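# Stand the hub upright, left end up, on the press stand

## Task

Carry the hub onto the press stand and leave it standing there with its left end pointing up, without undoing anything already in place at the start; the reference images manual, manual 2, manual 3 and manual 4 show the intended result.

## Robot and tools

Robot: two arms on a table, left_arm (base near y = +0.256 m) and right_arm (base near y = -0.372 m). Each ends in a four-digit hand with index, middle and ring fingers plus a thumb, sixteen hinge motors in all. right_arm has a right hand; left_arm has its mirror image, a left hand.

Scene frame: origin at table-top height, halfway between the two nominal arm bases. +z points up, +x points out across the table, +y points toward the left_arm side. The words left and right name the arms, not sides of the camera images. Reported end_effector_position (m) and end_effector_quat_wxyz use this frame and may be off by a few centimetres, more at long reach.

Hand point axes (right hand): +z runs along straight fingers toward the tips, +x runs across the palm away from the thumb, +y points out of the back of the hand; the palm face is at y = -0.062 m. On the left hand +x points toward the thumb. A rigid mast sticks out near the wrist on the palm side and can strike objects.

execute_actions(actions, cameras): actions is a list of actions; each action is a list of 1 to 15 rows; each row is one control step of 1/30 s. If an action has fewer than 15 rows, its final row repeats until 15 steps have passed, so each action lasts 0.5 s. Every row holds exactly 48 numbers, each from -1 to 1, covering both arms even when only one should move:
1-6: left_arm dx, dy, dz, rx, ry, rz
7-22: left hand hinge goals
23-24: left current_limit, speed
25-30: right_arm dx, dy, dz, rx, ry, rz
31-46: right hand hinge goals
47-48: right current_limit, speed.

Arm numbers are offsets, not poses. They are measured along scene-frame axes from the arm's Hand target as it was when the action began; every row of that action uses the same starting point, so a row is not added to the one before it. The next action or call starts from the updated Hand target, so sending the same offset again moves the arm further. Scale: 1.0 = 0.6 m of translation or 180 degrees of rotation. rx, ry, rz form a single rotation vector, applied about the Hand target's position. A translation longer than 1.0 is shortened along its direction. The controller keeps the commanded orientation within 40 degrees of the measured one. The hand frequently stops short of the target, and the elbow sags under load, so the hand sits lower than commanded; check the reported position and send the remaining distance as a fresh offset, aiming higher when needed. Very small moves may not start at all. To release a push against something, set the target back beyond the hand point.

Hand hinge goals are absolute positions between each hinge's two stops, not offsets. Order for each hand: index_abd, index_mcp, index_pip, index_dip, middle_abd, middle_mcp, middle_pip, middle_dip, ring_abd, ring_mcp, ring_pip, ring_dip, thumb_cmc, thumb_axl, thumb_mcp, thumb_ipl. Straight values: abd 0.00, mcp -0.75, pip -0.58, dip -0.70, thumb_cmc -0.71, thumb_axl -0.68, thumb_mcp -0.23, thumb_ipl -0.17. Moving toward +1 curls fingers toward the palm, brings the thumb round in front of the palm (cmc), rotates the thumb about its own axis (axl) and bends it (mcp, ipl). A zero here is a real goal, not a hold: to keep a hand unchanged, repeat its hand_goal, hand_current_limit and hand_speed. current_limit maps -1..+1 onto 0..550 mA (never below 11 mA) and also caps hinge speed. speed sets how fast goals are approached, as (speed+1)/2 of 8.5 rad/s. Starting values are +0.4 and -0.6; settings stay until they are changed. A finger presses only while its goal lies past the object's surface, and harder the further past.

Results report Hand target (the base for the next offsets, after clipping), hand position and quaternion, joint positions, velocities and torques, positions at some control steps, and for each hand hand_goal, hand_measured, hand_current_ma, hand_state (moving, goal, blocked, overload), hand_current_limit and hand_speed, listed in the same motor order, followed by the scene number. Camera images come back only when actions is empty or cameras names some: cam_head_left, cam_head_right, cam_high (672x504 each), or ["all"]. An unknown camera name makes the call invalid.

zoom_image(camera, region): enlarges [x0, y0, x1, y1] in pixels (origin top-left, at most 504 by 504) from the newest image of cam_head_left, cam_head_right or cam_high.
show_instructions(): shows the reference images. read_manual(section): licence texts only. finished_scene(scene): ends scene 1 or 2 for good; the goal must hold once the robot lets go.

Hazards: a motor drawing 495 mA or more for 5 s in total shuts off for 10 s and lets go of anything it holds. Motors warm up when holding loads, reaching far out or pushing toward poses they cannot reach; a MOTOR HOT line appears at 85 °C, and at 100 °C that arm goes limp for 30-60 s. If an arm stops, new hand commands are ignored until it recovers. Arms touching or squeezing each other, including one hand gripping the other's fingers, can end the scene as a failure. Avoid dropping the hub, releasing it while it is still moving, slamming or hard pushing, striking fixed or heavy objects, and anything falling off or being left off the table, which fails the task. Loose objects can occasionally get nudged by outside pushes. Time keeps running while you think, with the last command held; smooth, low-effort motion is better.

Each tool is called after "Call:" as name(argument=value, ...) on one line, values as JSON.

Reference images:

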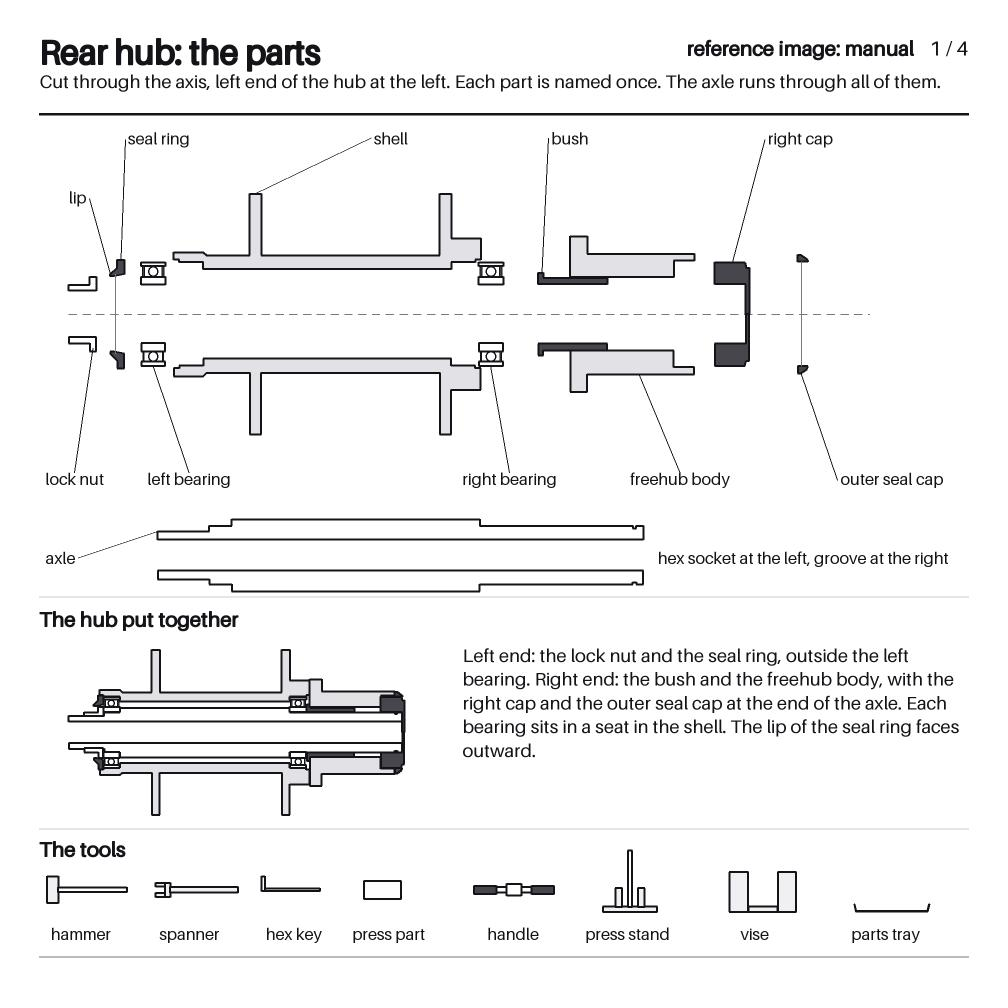

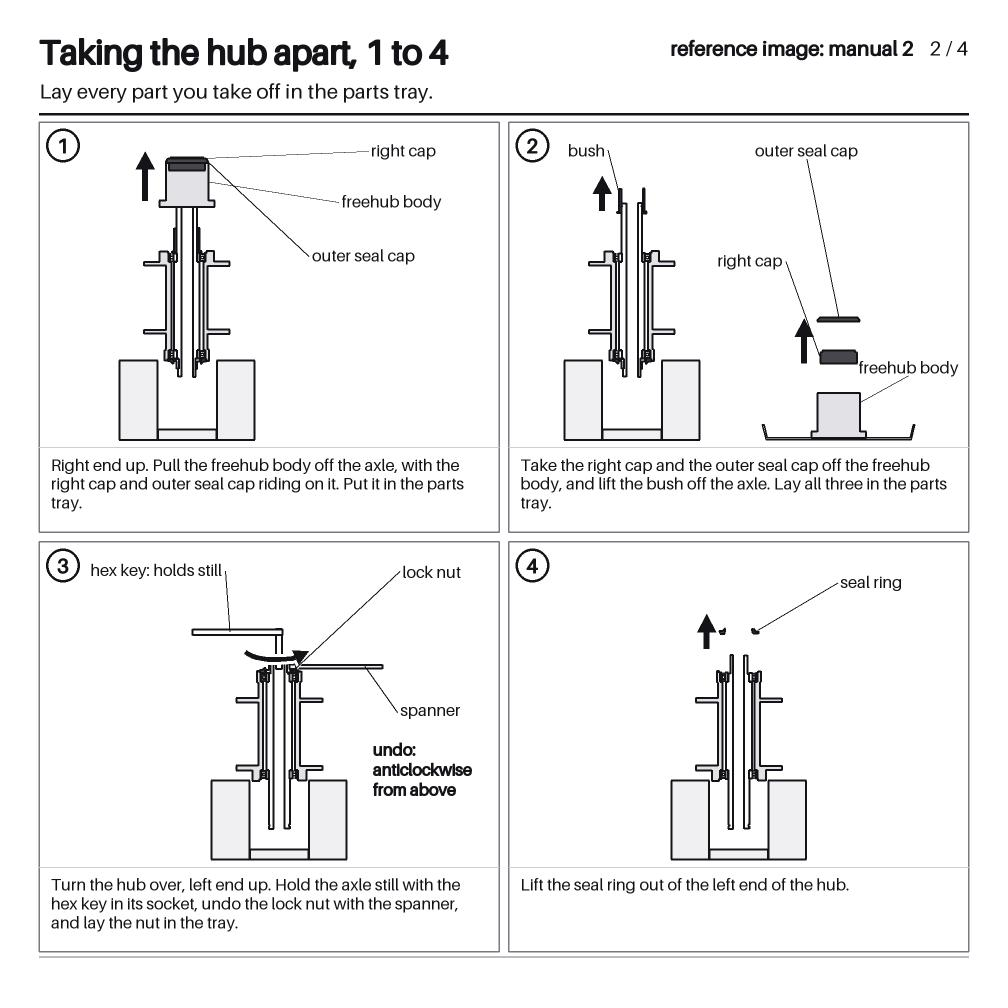

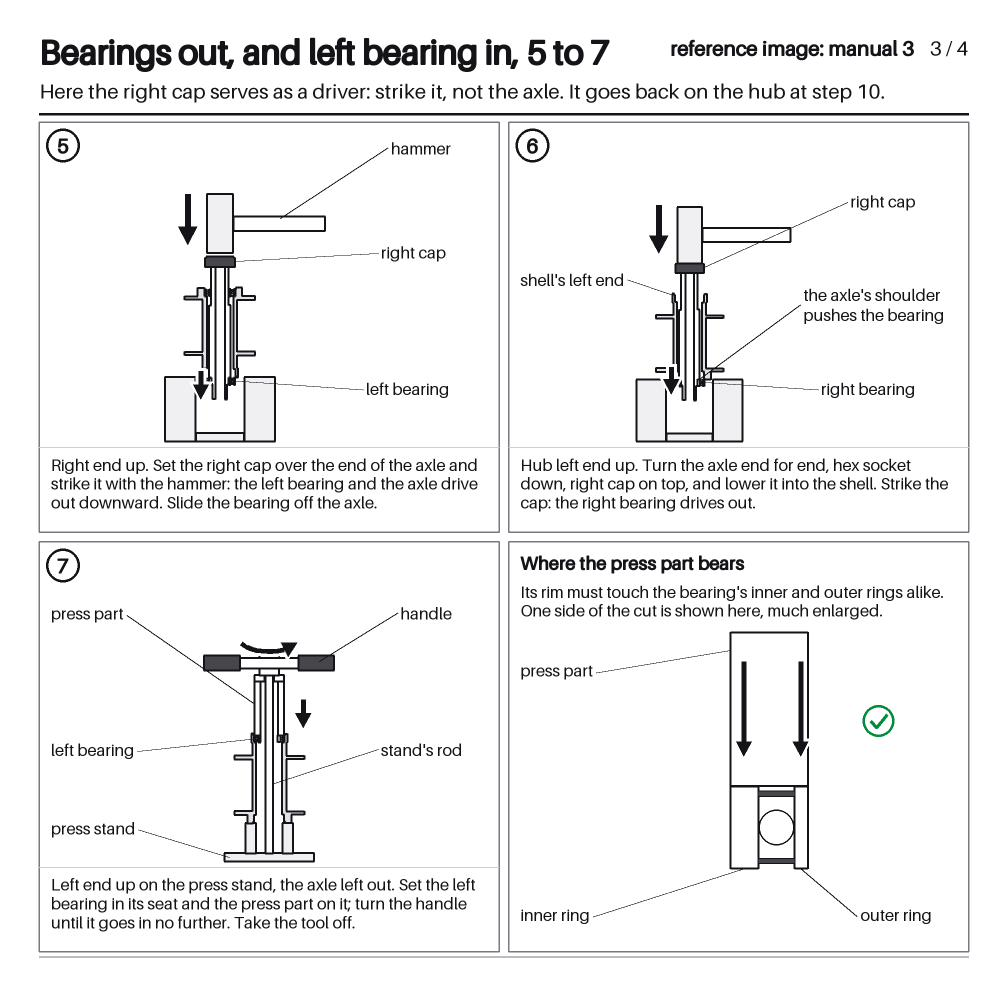

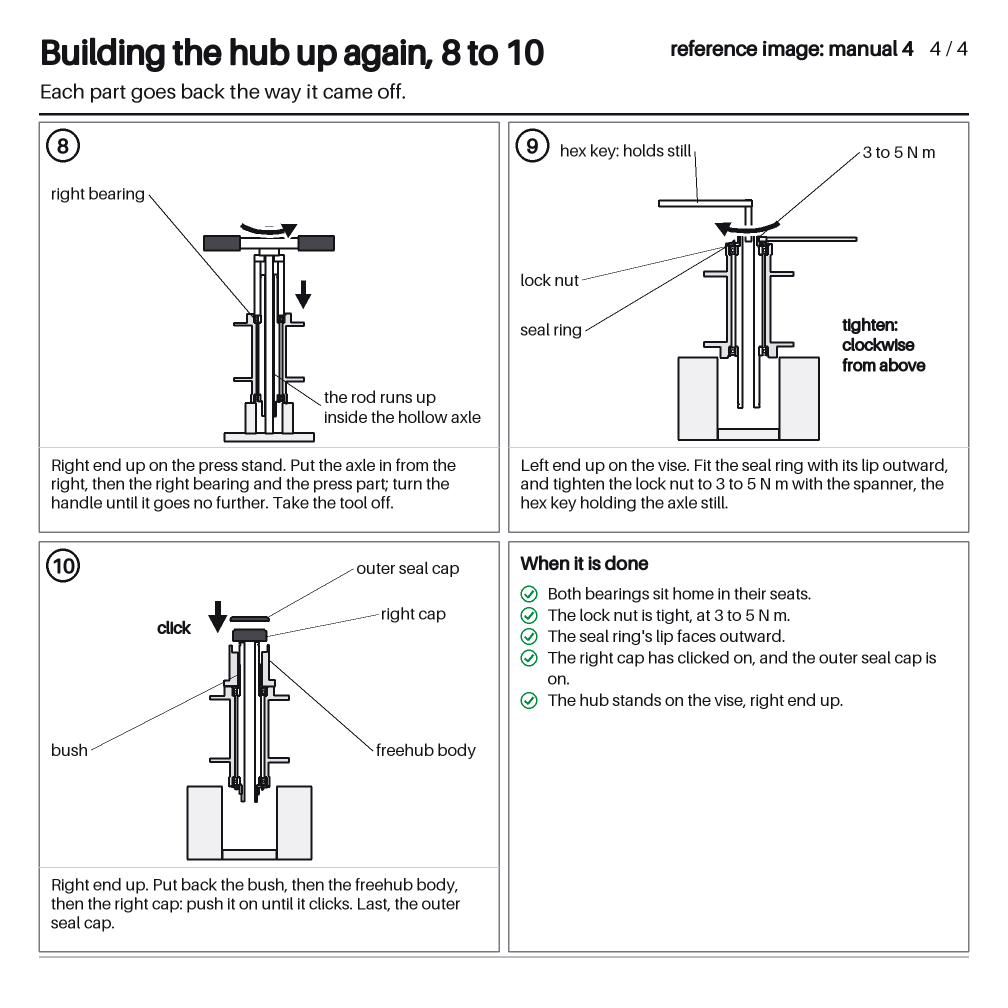

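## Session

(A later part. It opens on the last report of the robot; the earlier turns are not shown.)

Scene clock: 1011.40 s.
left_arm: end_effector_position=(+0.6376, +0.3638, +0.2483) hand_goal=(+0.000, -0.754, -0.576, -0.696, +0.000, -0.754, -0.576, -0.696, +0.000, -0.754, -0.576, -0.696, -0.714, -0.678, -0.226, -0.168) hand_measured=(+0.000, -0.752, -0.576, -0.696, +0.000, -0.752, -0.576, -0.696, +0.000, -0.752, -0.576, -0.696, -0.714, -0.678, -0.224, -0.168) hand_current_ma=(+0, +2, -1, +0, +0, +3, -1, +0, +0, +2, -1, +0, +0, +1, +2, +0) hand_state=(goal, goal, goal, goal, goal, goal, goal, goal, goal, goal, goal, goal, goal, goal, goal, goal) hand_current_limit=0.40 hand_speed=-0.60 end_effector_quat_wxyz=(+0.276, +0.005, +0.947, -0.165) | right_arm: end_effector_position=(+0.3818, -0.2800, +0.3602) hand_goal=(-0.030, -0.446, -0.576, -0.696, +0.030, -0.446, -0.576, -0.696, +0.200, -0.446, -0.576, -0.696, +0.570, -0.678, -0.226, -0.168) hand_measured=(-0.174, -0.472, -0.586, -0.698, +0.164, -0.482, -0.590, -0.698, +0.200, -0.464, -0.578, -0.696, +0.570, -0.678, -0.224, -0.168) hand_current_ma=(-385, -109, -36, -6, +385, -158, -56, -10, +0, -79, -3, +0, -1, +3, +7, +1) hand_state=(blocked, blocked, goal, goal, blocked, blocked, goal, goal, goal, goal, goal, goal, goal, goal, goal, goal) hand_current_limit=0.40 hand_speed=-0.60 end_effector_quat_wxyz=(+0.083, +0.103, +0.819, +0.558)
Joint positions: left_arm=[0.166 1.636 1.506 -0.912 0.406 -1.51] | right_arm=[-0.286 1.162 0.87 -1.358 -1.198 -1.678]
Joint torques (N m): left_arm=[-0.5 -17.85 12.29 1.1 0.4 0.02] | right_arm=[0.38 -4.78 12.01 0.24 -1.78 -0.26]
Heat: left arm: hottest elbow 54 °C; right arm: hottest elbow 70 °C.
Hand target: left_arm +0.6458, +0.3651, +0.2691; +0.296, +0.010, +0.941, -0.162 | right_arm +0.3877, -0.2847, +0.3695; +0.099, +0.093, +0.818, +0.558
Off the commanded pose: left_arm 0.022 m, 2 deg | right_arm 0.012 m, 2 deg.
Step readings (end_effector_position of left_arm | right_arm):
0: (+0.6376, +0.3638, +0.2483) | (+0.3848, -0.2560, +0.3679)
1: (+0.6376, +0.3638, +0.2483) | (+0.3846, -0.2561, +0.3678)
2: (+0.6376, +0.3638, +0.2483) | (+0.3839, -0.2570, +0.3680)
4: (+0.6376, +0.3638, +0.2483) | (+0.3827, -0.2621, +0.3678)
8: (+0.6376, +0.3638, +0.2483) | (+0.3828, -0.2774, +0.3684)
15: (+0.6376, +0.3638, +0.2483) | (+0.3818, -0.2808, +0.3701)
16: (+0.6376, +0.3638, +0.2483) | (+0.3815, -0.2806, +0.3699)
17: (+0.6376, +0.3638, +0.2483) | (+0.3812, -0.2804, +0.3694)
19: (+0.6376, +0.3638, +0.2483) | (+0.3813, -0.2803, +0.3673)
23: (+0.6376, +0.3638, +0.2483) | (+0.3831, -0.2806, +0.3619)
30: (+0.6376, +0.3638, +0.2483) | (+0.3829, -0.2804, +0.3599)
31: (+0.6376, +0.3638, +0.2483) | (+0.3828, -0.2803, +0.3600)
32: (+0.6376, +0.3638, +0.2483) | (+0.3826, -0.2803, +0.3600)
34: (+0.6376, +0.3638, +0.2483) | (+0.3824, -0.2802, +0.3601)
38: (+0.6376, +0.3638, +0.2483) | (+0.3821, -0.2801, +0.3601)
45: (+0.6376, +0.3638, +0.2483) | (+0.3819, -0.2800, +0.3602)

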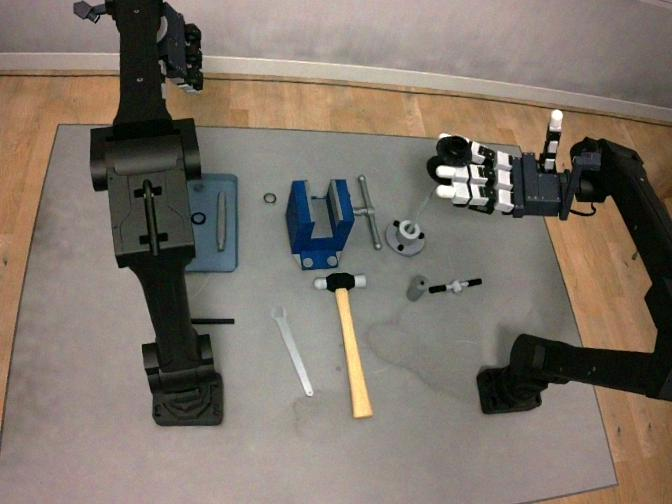

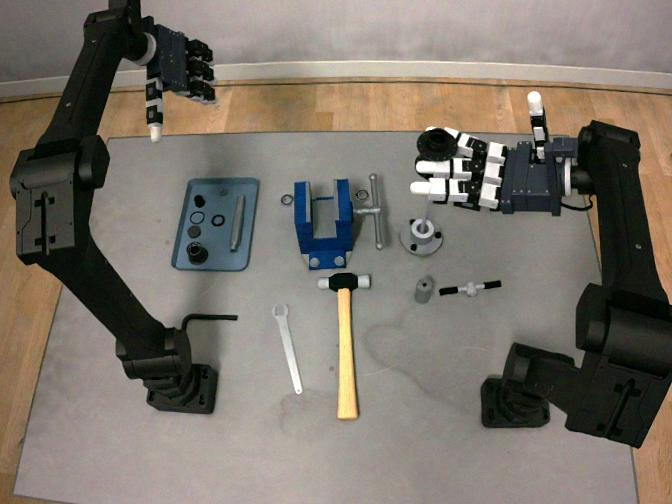

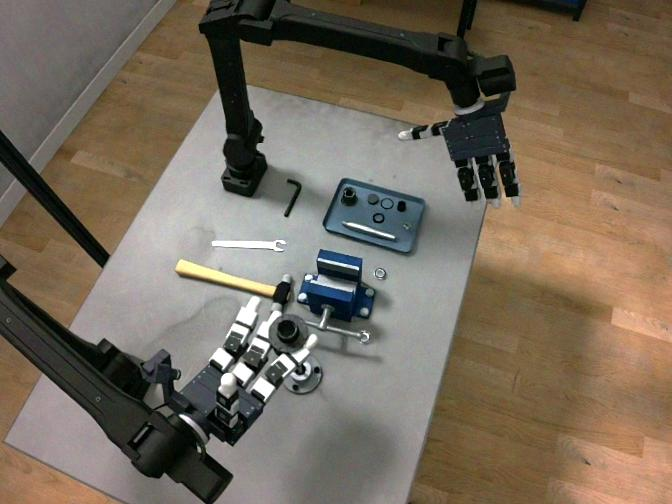

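Call:
execute_actions(actions=[[[0,0,0,0,0,0,0,-0.754,-0.576,-0.696,0,-0.754,-0.576,-0.696,0,-0.754,-0.576,-0.696,-0.714,-0.678,-0.226,-0.168,0.4,-0.6,-0.005,0.003,-0.033,0,0,0,-0.03,-0.445,-0.576,-0.696,0.03,-0.445,-0.576,-0.696,0.2,-0.445,-0.576,-0.696,0.571,-0.678,-0.226,-0.168,0.4,-0.6]],[[0,0,0,0,0,0,0,-0.754,-0.576,-0.696,0,-0.754,-0.576,-0.696,0,-0.754,-0.576,-0.696,-0.714,-0.678,-0.226,-0.168,0.4,-0.6,0,0,0,0,0,0,-0.03,-0.445,-0.576,-0.696,0.03,-0.445,-0.576,-0.696,0.2,-0.445,-0.576,-0.696,0.571,-0.678,-0.226,-0.168,0.4,-0.6]]], cameras=["all"])

Call:
zoom_image(camera="cam_head_right", region=[390, 130, 480, 220])

Call:
zoom_image(camera="cam_head_left", region=[400, 130, 490, 220])

Call:
zoom_image(camera="cam_high", region=[245, 300, 335, 390])

Scene clock: 1052.37 s.
left_arm: end_effector_position=(+0.6376, +0.3638, +0.2483) hand_goal=(+0.000, -0.754, -0.576, -0.696, +0.000, -0.754, -0.576, -0.696, +0.000, -0.754, -0.576, -0.696, -0.714, -0.678, -0.226, -0.168) hand_measured=(+0.000, -0.752, -0.576, -0.696, +0.000, -0.752, -0.576, -0.696, +0.000, -0.752, -0.576, -0.696, -0.714, -0.678, -0.224, -0.168) hand_current_ma=(+0, +2, -1, +0, +0, +3, -1, +0, +0, +2, -1, +0, +0, +1, +2, +0) hand_state=(goal, goal, goal, goal, goal, goal, goal, goal, goal, goal, goal, goal, goal, goal, goal, goal) hand_current_limit=0.40 hand_speed=-0.60 end_effector_quat_wxyz=(+0.276, +0.005, +0.947, -0.165) | right_arm: end_effector_position=(+0.3829, -0.2803, +0.3498) hand_goal=(-0.030, -0.446, -0.576, -0.696, +0.030, -0.446, -0.576, -0.696, +0.200, -0.446, -0.576, -0.696, +0.570, -0.678, -0.226, -0.168) hand_measured=(-0.174, -0.472, -0.586, -0.698, +0.164, -0.482, -0.590, -0.698, +0.200, -0.464, -0.578, -0.696, +0.570, -0.678, -0.224, -0.168) hand_current_ma=(-385, -109, -36, -6, +385, -158, -56, -10, +0, -79, -3, +0, -1, +3, +7, +1) hand_state=(blocked, blocked, goal, goal, blocked, blocked, goal, goal, goal, goal, goal, goal, goal, goal, goal, goal) hand_current_limit=0.40 hand_speed=-0.60 end_effector_quat_wxyz=(+0.091, +0.097, +0.820, +0.557)
Joint positions: left_arm=[0.166 1.636 1.506 -0.912 0.406 -1.51] | right_arm=[-0.286 1.171 0.848 -1.306 -1.198 -1.679]
Joint torques (N m): left_arm=[-0.56 -17.9 12.29 1.1 0.4 0.01] | right_arm=[0.62 -5.01 9.7 0.66 -1.81 -0.2]
Heat: left arm: hottest elbow 54 °C; right arm: hottest elbow 62 °C.
Hand target: left_arm +0.6458, +0.3651, +0.2691; +0.296, +0.010, +0.941, -0.162 | right_arm +0.3847, -0.2829, +0.3497; +0.099, +0.093, +0.818, +0.559
Off the commanded pose: left_arm 0.022 m, 2 deg | right_arm 0.003 m, 1 deg.
Step readings (end_effector_position of left_arm | right_arm):
0: (+0.6376, +0.3638, +0.2483) | (+0.3818, -0.2800, +0.3602)
1: (+0.6376, +0.3638, +0.2483) | (+0.3818, -0.2800, +0.3602)
2: (+0.6376, +0.3638, +0.2483) | (+0.3820, -0.2800, +0.3601)
4: (+0.6376, +0.3638, +0.2483) | (+0.3829, -0.2803, +0.3597)
8: (+0.6376, +0.3638, +0.2483) | (+0.3833, -0.2804, +0.3547)
15: (+0.6376, +0.3638, +0.2483) | (+0.3827, -0.2803, +0.3498)
16: (+0.6376, +0.3638, +0.2483) | (+0.3828, -0.2803, +0.3498)
17: (+0.6376, +0.3638, +0.2483) | (+0.3828, -0.2803, +0.3498)
19: (+0.6376, +0.3638, +0.2483) | (+0.3828, -0.2803, +0.3498)
23: (+0.6376, +0.3638, +0.2483) | (+0.3828, -0.2803, +0.3498)
30: (+0.6376, +0.3638, +0.2483) | (+0.3829, -0.2803, +0.3498)

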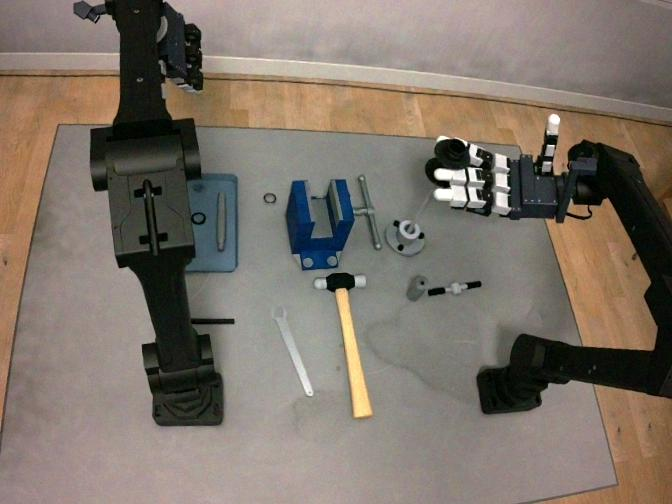

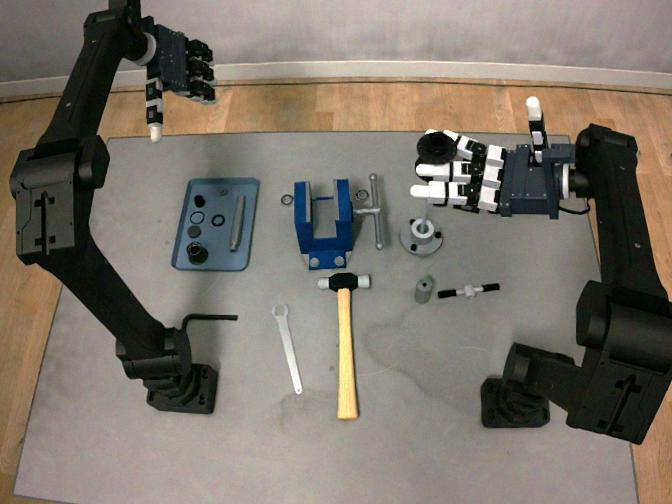

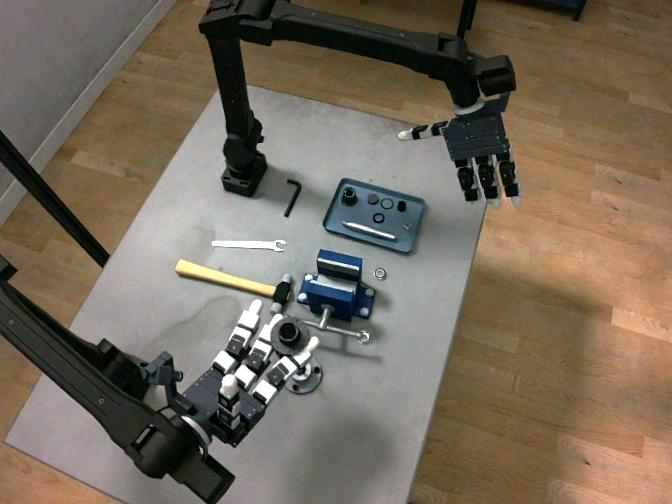

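Scaled by 5.600 from the camera's 672x504 image, which has a finer 960x720 frame.

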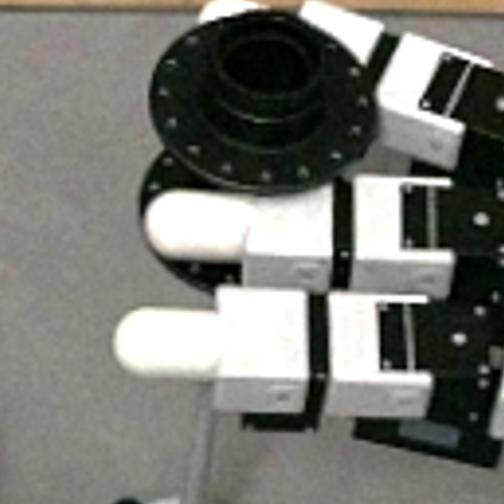

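Scaled by 5.600 from the camera's 672x504 image, which has a finer 960x720 frame.

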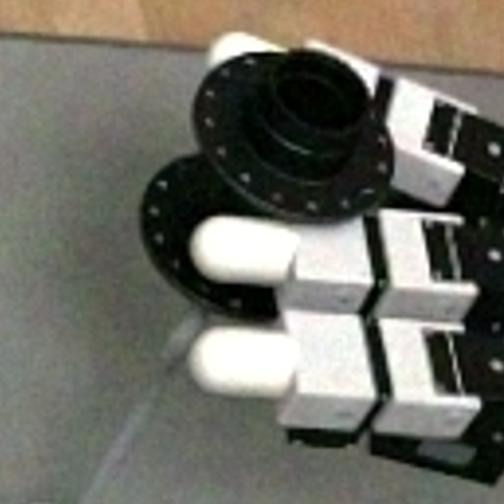

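Scaled by 5.600 from the camera's 672x504 image, which has a finer 960x720 frame.

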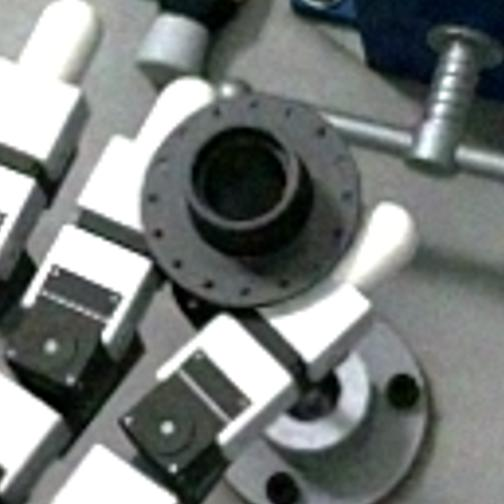

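Call:
execute_actions(actions=[[[0,0,0,0,0,0,0,-0.754,-0.576,-0.696,0,-0.754,-0.576,-0.696,0,-0.754,-0.576,-0.696,-0.714,-0.678,-0.226,-0.168,0.4,-0.6,-0.006,0.01,-0.012,0,0,0,-0.03,-0.445,-0.576,-0.696,0.03,-0.445,-0.576,-0.696,0.2,-0.445,-0.576,-0.696,0.571,-0.678,-0.226,-0.168,0.4,-0.6]],[[0,0,0,0,0,0,0,-0.754,-0.576,-0.696,0,-0.754,-0.576,-0.696,0,-0.754,-0.576,-0.696,-0.714,-0.678,-0.226,-0.168,0.4,-0.6,0,0,-0.015,0,0,0,-0.03,-0.445,-0.576,-0.696,0.03,-0.445,-0.576,-0.696,0.2,-0.445,-0.576,-0.696,0.571,-0.678,-0.226,-0.168,0.4,-0.6]]], cameras=["all"])

Call:
zoom_image(camera="cam_head_right", region=[390, 130, 480, 220])

Call:
zoom_image(camera="cam_head_left", region=[400, 130, 490, 220])

Call:
zoom_image(camera="cam_high", region=[245, 300, 335, 390])

Scene clock: 1079.37 s.
left_arm: end_effector_position=(+0.6376, +0.3638, +0.2483) hand_goal=(+0.000, -0.754, -0.576, -0.696, +0.000, -0.754, -0.576, -0.696, +0.000, -0.754, -0.576, -0.696, -0.714, -0.678, -0.226, -0.168) hand_measured=(+0.000, -0.752, -0.576, -0.696, +0.000, -0.752, -0.576, -0.696, +0.000, -0.752, -0.576, -0.696, -0.714, -0.678, -0.224, -0.168) hand_current_ma=(+0, +2, -1, +0, +0, +3, -1, +0, +0, +2, -1, +0, +0, +1, +2, +0) hand_state=(goal, goal, goal, goal, goal, goal, goal, goal, goal, goal, goal, goal, goal, goal, goal, goal) hand_current_limit=0.40 hand_speed=-0.60 end_effector_quat_wxyz=(+0.276, +0.005, +0.947, -0.165) | right_arm: end_effector_position=(+0.3802, -0.2796, +0.3323) hand_goal=(-0.030, -0.446, -0.576, -0.696, +0.030, -0.446, -0.576, -0.696, +0.200, -0.446, -0.576, -0.696, +0.570, -0.678, -0.226, -0.168) hand_measured=(-0.174, -0.472, -0.586, -0.698, +0.164, -0.482, -0.590, -0.698, +0.200, -0.464, -0.578, -0.696, +0.570, -0.678, -0.224, -0.168) hand_current_ma=(-385, -109, -36, -6, +385, -158, -56, -10, +0, -79, -3, +0, -1, +3, +7, +1) hand_state=(blocked, blocked, goal, goal, blocked, blocked, goal, goal, goal, goal, goal, goal, goal, goal, goal, goal) hand_current_limit=0.40 hand_speed=-0.60 end_effector_quat_wxyz=(+0.099, +0.095, +0.820, +0.555)
Joint positions: left_arm=[0.166 1.636 1.506 -0.912 0.406 -1.51] | right_arm=[-0.286 1.171 0.799 -1.224 -1.198 -1.659]
Joint torques (N m): left_arm=[-0.56 -17.9 12.31 1.13 0.4 0.02] | right_arm=[1.9 -5.3 9.52 0.69 -1.84 0.03]
Heat: left arm: hottest elbow 54 °C; right arm: hottest elbow 58 °C.
Hand target: left_arm +0.6458, +0.3651, +0.2691; +0.296, +0.010, +0.941, -0.162 | right_arm +0.3811, -0.2769, +0.3335; +0.099, +0.093, +0.818, +0.559
Off the commanded pose: left_arm 0.022 m, 2 deg | right_arm 0.003 m, 1 deg.
Step readings (end_effector_position of left_arm | right_arm):
0: (+0.6376, +0.3638, +0.2483) | (+0.3829, -0.2803, +0.3498)
1: (+0.6376, +0.3638, +0.2483) | (+0.3829, -0.2803, +0.3498)
2: (+0.6376, +0.3638, +0.2483) | (+0.3829, -0.2803, +0.3493)
4: (+0.6376, +0.3638, +0.2483) | (+0.3826, -0.2802, +0.3470)
8: (+0.6376, +0.3638, +0.2483) | (+0.3811, -0.2798, +0.3405)
15: (+0.6376, +0.3638, +0.2483) | (+0.3815, -0.2799, +0.3386)
16: (+0.6376, +0.3638, +0.2483) | (+0.3816, -0.2800, +0.3386)
17: (+0.6376, +0.3638, +0.2483) | (+0.3816, -0.2800, +0.3384)
19: (+0.6376, +0.3638, +0.2483) | (+0.3814, -0.2799, +0.3371)
23: (+0.6376, +0.3638, +0.2483) | (+0.3802, -0.2795, +0.3334)
30: (+0.6376, +0.3638, +0.2483) | (+0.3801, -0.2795, +0.3323)

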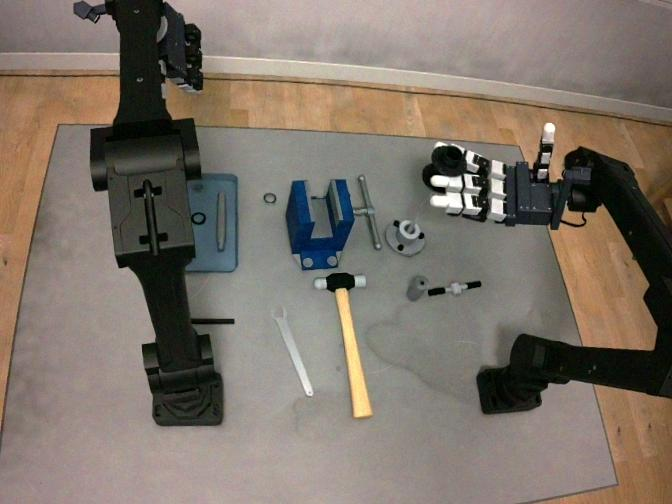

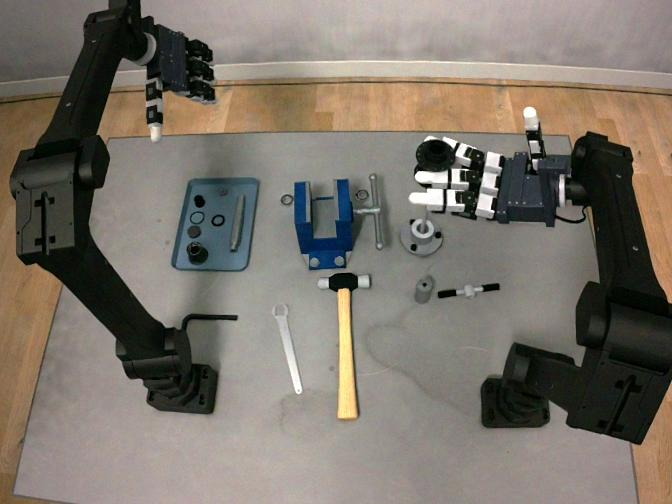

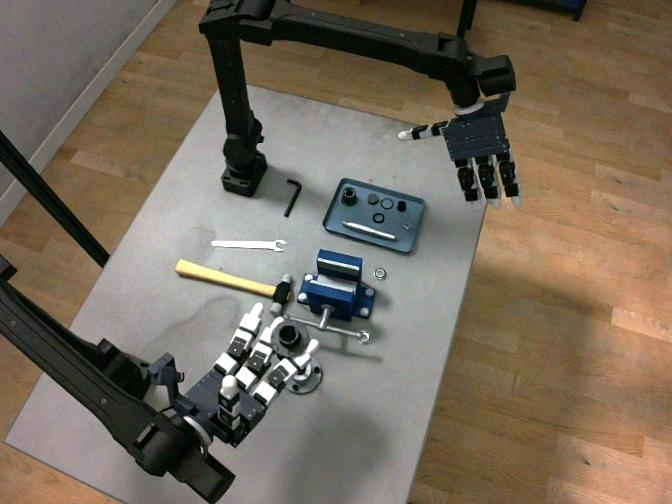

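Scaled by 5.600 from the camera's 672x504 image, which has a finer 960x720 frame.

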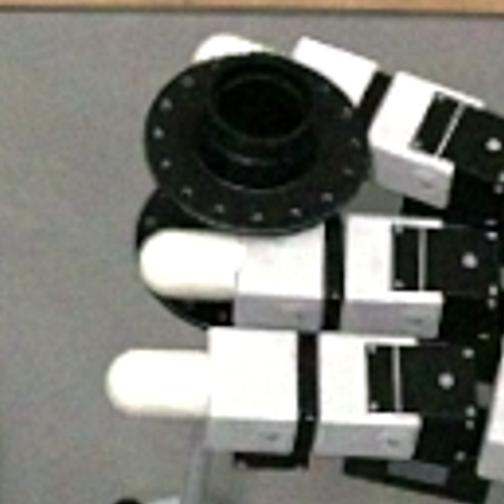

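Scaled by 5.600 from the camera's 672x504 image, which has a finer 960x720 frame.

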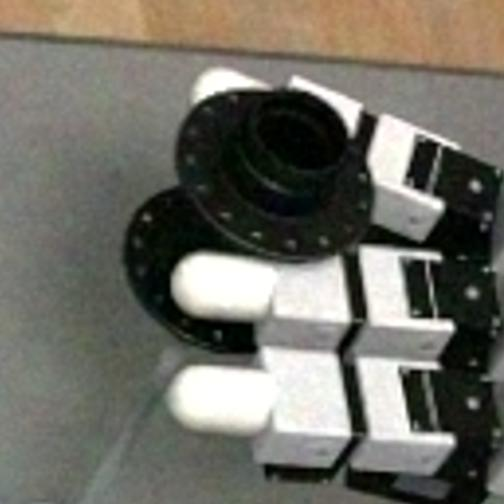

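Scaled by 5.600 from the camera's 672x504 image, which has a finer 960x720 frame.

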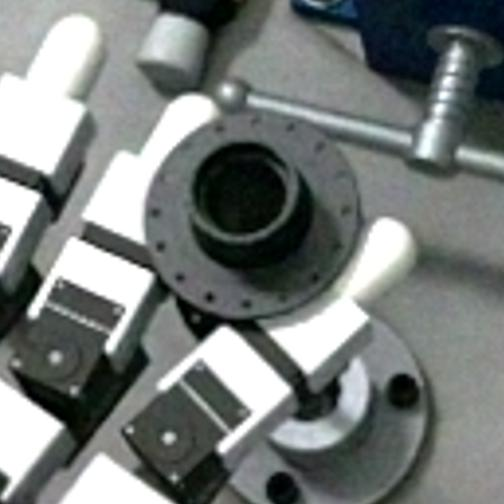

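Call:
execute_actions(actions=[[[0,0,0,0,0,0, 0,-0.754,-0.576,-0.696, 0,-0.754,-0.576,-0.696, 0,-0.754,-0.576,-0.696, -0.714,-0.678,-0.226,-0.168, 0.4,-0.6, 0,0.003,-0.03,0,0,0, -0.03,-0.445,-0.576,-0.696, 0.03,-0.445,-0.576,-0.696, 0.2,-0.445,-0.576,-0.696, 0.571,-0.678,-0.226,-0.168, 0.4,-0.6]]], cameras=["all"])

Scene clock: 1107.33 s.
left_arm: end_effector_position=(+0.6376, +0.3638, +0.2483) hand_goal=(+0.000, -0.754, -0.576, -0.696, +0.000, -0.754, -0.576, -0.696, +0.000, -0.754, -0.576, -0.696, -0.714, -0.678, -0.226, -0.168) hand_measured=(+0.000, -0.752, -0.576, -0.696, +0.000, -0.752, -0.576, -0.696, +0.000, -0.752, -0.576, -0.696, -0.714, -0.678, -0.224, -0.168) hand_current_ma=(+0, +2, -1, +0, +0, +3, -1, +0, +0, +2, -1, +0, +0, +1, +2, +0) hand_state=(goal, goal, goal, goal, goal, goal, goal, goal, goal, goal, goal, goal, goal, goal, goal, goal) hand_current_limit=0.40 hand_speed=-0.60 end_effector_quat_wxyz=(+0.276, +0.005, +0.947, -0.165) | right_arm: end_effector_position=(+0.3793, -0.2776, +0.3152) hand_goal=(-0.030, -0.446, -0.576, -0.696, +0.030, -0.446, -0.576, -0.696, +0.200, -0.446, -0.576, -0.696, +0.570, -0.678, -0.226, -0.168) hand_measured=(-0.174, -0.472, -0.586, -0.698, +0.164, -0.482, -0.590, -0.698, +0.200, -0.464, -0.578, -0.696, +0.570, -0.678, -0.224, -0.168) hand_current_ma=(-385, -109, -36, -6, +385, -158, -56, -10, +0, -79, -3, +0, -1, +3, +7, +1) hand_state=(blocked, blocked, goal, goal, blocked, blocked, goal, goal, goal, goal, goal, goal, goal, goal, goal, goal) hand_current_limit=0.40 hand_speed=-0.60 end_effector_quat_wxyz=(+0.101, +0.094, +0.821, +0.555)
Joint positions: left_arm=[0.166 1.636 1.506 -0.912 0.406 -1.51] | right_arm=[-0.28 1.185 0.761 -1.154 -1.198 -1.644]
Joint torques (N m): left_arm=[-0.5 -17.9 12.3 1.11 0.39 0.02] | right_arm=[2.02 -4.95 9.46 0.8 -1.84 0.03]
Heat: left arm: hottest elbow 55 °C; right arm: hottest elbow 58 °C.
Hand target: left_arm +0.6458, +0.3651, +0.2691; +0.296, +0.010, +0.941, -0.162 | right_arm +0.3811, -0.2751, +0.3155; +0.099, +0.093, +0.818, +0.559
Off the commanded pose: left_arm 0.022 m, 2 deg | right_arm 0.003 m, 1 deg.
Step readings (end_effector_position of left_arm | right_arm):
0: (+0.6376, +0.3638, +0.2483) | (+0.3802, -0.2796, +0.3323)
1: (+0.6376, +0.3638, +0.2483) | (+0.3802, -0.2796, +0.3323)
2: (+0.6376, +0.3638, +0.2483) | (+0.3802, -0.2796, +0.3316)
4: (+0.6376, +0.3638, +0.2483) | (+0.3797, -0.2792, +0.3286)
8: (+0.6376, +0.3638, +0.2483) | (+0.3781, -0.2779, +0.3193)
15: (+0.6376, +0.3638, +0.2483) | (+0.3789, -0.2775, +0.3152)

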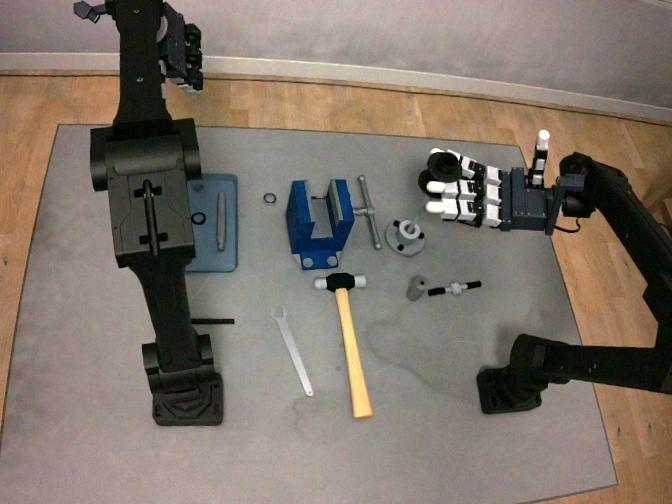

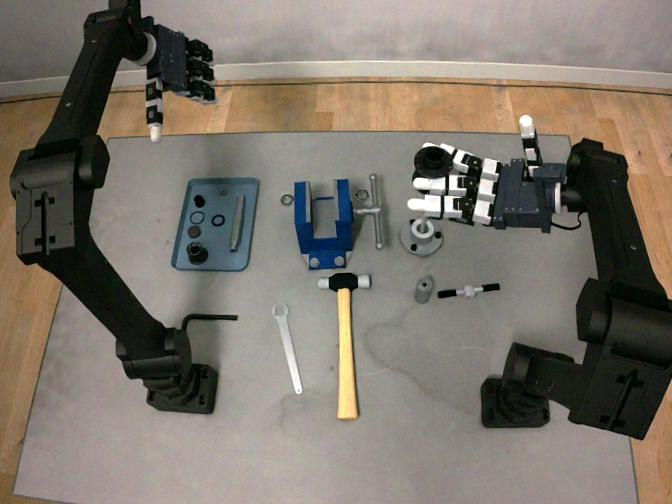

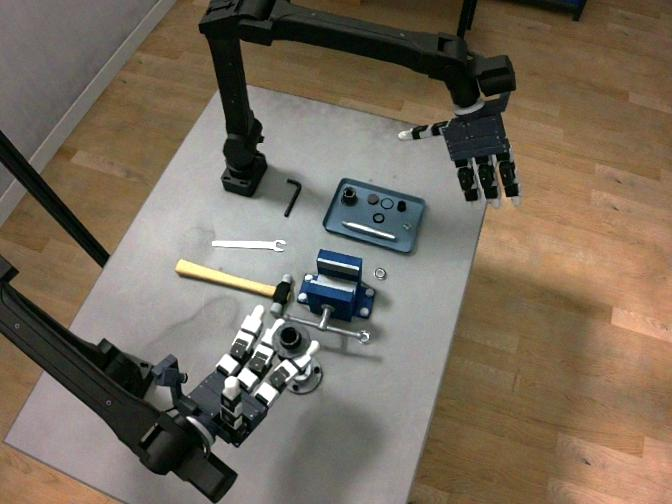

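Call:
zoom_image(camera="cam_head_right", region=[380, 120, 500, 270])

Call:
zoom_image(camera="cam_high", region=[230, 290, 360, 410])

Call:
zoom_image(camera="cam_head_left", region=[370, 130, 490, 270])

Scaled by 3.360 from the camera's 672x504 image, which has a finer 960x720 frame.

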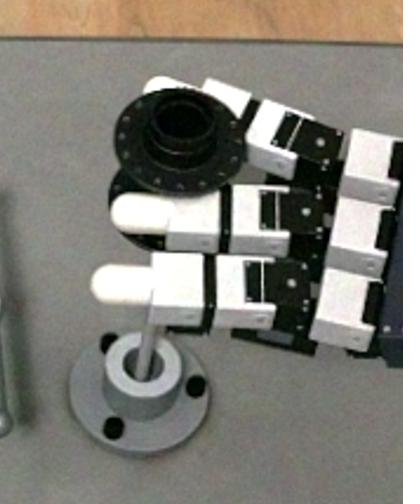

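Scaled by 3.877 from the camera's 672x504 image, which has a finer 960x720 frame.

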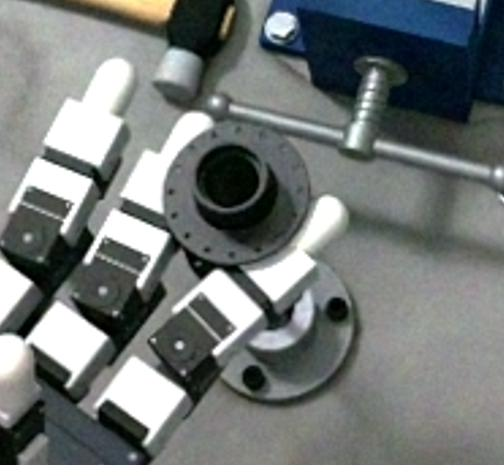

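Scaled by 3.600 from the camera's 672x504 image, which has a finer 960x720 frame.

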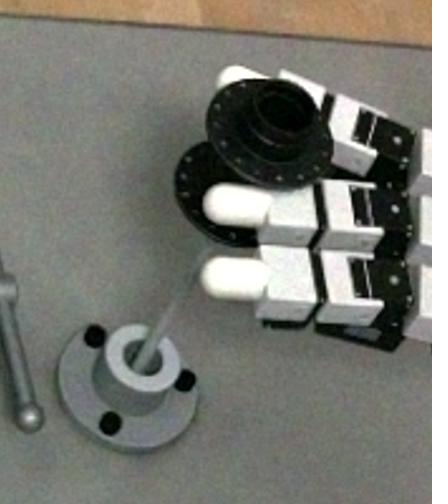

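Call:
execute_actions(actions=[[[0,0,0,0,0,0, 0,-0.754,-0.576,-0.696, 0,-0.754,-0.576,-0.696, 0,-0.754,-0.576,-0.696, -0.714,-0.678,-0.226,-0.168, 0.4,-0.6, 0,0.003,-0.04,0,0,0, -0.03,-0.445,-0.576,-0.696, 0.03,-0.445,-0.576,-0.696, 0.2,-0.445,-0.576,-0.696, 0.571,-0.678,-0.226,-0.168, 0.4,-0.6]],[[0,0,0,0,0,0, 0,-0.754,-0.576,-0.696, 0,-0.754,-0.576,-0.696, 0,-0.754,-0.576,-0.696, -0.714,-0.678,-0.226,-0.168, 0.4,-0.6, 0,0,-0.04,0,0,0, -0.03,-0.445,-0.576,-0.696, 0.03,-0.445,-0.576,-0.696, 0.2,-0.445,-0.576,-0.696, 0.571,-0.678,-0.226,-0.168, 0.4,-0.6]]], cameras=["all"])

Call:
zoom_image(camera="cam_head_right", region=[380, 120, 500, 270])

Call:
zoom_image(camera="cam_high", region=[230, 290, 360, 410])

Call:
zoom_image(camera="cam_head_left", region=[370, 130, 490, 270])

Scene clock: 1135.17 s.
left_arm: end_effector_position=(+0.6376, +0.3638, +0.2483) hand_goal=(+0.000, -0.754, -0.576, -0.696, +0.000, -0.754, -0.576, -0.696, +0.000, -0.754, -0.576, -0.696, -0.714, -0.678, -0.226, -0.168) hand_measured=(+0.000, -0.752, -0.576, -0.696, +0.000, -0.752, -0.576, -0.696, +0.000, -0.752, -0.576, -0.696, -0.714, -0.678, -0.224, -0.168) hand_current_ma=(+0, +2, -1, +0, +0, +3, -1, +0, +0, +2, -1, +0, +0, +1, +2, +0) hand_state=(goal, goal, goal, goal, goal, goal, goal, goal, goal, goal, goal, goal, goal, goal, goal, goal) hand_current_limit=0.40 hand_speed=-0.60 end_effector_quat_wxyz=(+0.276, +0.005, +0.947, -0.165) | right_arm: end_effector_position=(+0.3794, -0.2758, +0.2661) hand_goal=(-0.030, -0.446, -0.576, -0.696, +0.030, -0.446, -0.576, -0.696, +0.200, -0.446, -0.576, -0.696, +0.570, -0.678, -0.226, -0.168) hand_measured=(-0.174, -0.472, -0.586, -0.698, +0.164, -0.482, -0.590, -0.698, +0.200, -0.464, -0.578, -0.696, +0.570, -0.678, -0.224, -0.168) hand_current_ma=(-385, -109, -36, -6, +385, -158, -56, -10, +0, -79, -3, +0, -1, +3, +7, +1) hand_state=(blocked, blocked, goal, goal, blocked, blocked, goal, goal, goal, goal, goal, goal, goal, goal, goal, goal) hand_current_limit=0.40 hand_speed=-0.60 end_effector_quat_wxyz=(+0.100, +0.095, +0.821, +0.554)
Joint positions: left_arm=[0.166 1.636 1.506 -0.912 0.406 -1.51] | right_arm=[-0.275 1.259 0.674 -0.981 -1.197 -1.627]
Joint torques (N m): left_arm=[-0.62 -17.96 12.27 1.1 0.4 0.01] | right_arm=[1.96 -5.48 8.73 0.84 -1.89 0.04]
Heat: left arm: hottest elbow 55 °C; right arm: hottest elbow 58 °C.
Hand target: left_arm +0.6458, +0.3651, +0.2691; +0.296, +0.010, +0.941, -0.162 | right_arm +0.3811, -0.2733, +0.2675; +0.099, +0.093, +0.818, +0.559
Off the commanded pose: left_arm 0.022 m, 2 deg | right_arm 0.003 m, 1 deg.
Step readings (end_effector_position of left_arm | right_arm):
0: (+0.6376, +0.3638, +0.2483) | (+0.3794, -0.2776, +0.3151)
1: (+0.6376, +0.3638, +0.2483) | (+0.3794, -0.2776, +0.3152)
2: (+0.6376, +0.3638, +0.2483) | (+0.3793, -0.2774, +0.3142)
4: (+0.6376, +0.3638, +0.2483) | (+0.3792, -0.2773, +0.3104)
8: (+0.6376, +0.3638, +0.2483) | (+0.3783, -0.2764, +0.2963)
15: (+0.6376, +0.3638, +0.2483) | (+0.3789, -0.2756, +0.2898)
16: (+0.6376, +0.3638, +0.2483) | (+0.3791, -0.2757, +0.2898)
17: (+0.6376, +0.3638, +0.2483) | (+0.3791, -0.2757, +0.2891)
19: (+0.6376, +0.3638, +0.2483) | (+0.3794, -0.2758, +0.2858)
23: (+0.6376, +0.3638, +0.2483) | (+0.3791, -0.2757, +0.2725)
30: (+0.6376, +0.3638, +0.2483) | (+0.3791, -0.2757, +0.2661)

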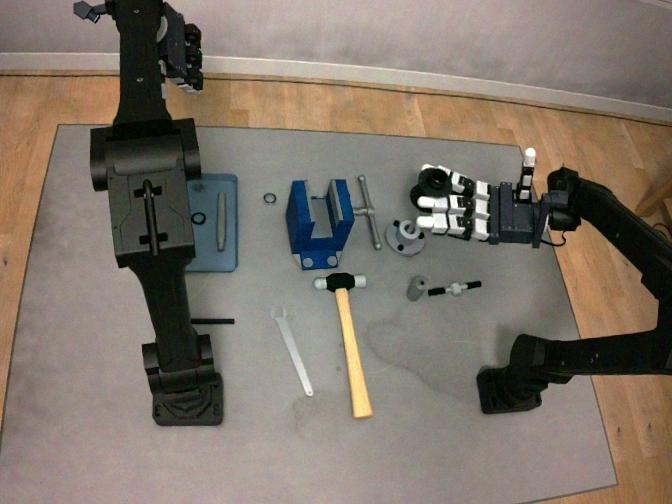

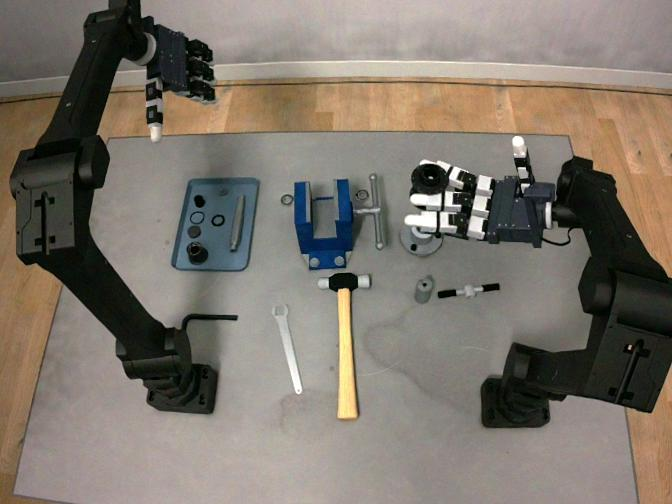

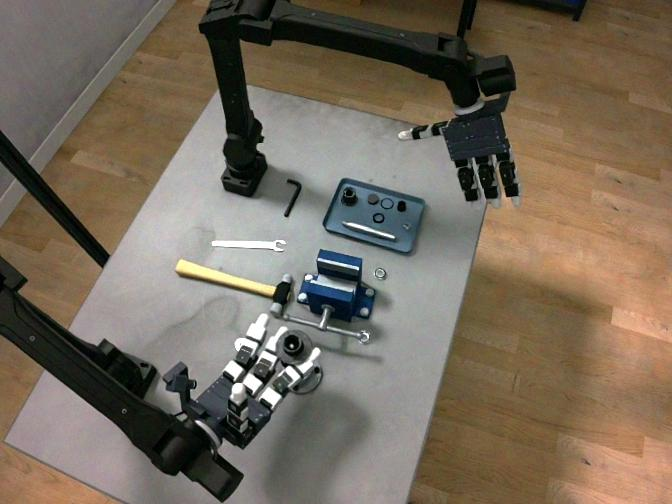

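Scaled by 3.360 from the camera's 672x504 image, which has a finer 960x720 frame.

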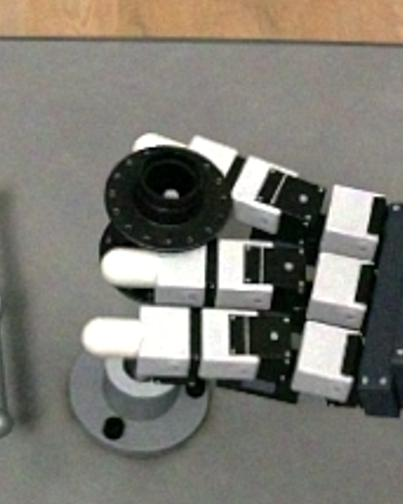

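Scaled by 3.877 from the camera's 672x504 image, which has a finer 960x720 frame.

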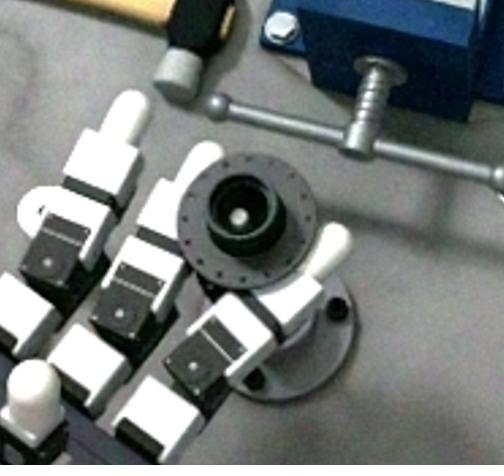

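Scaled by 3.600 from the camera's 672x504 image, which has a finer 960x720 frame.

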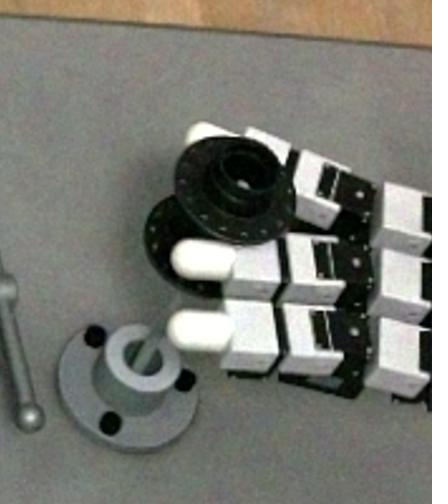

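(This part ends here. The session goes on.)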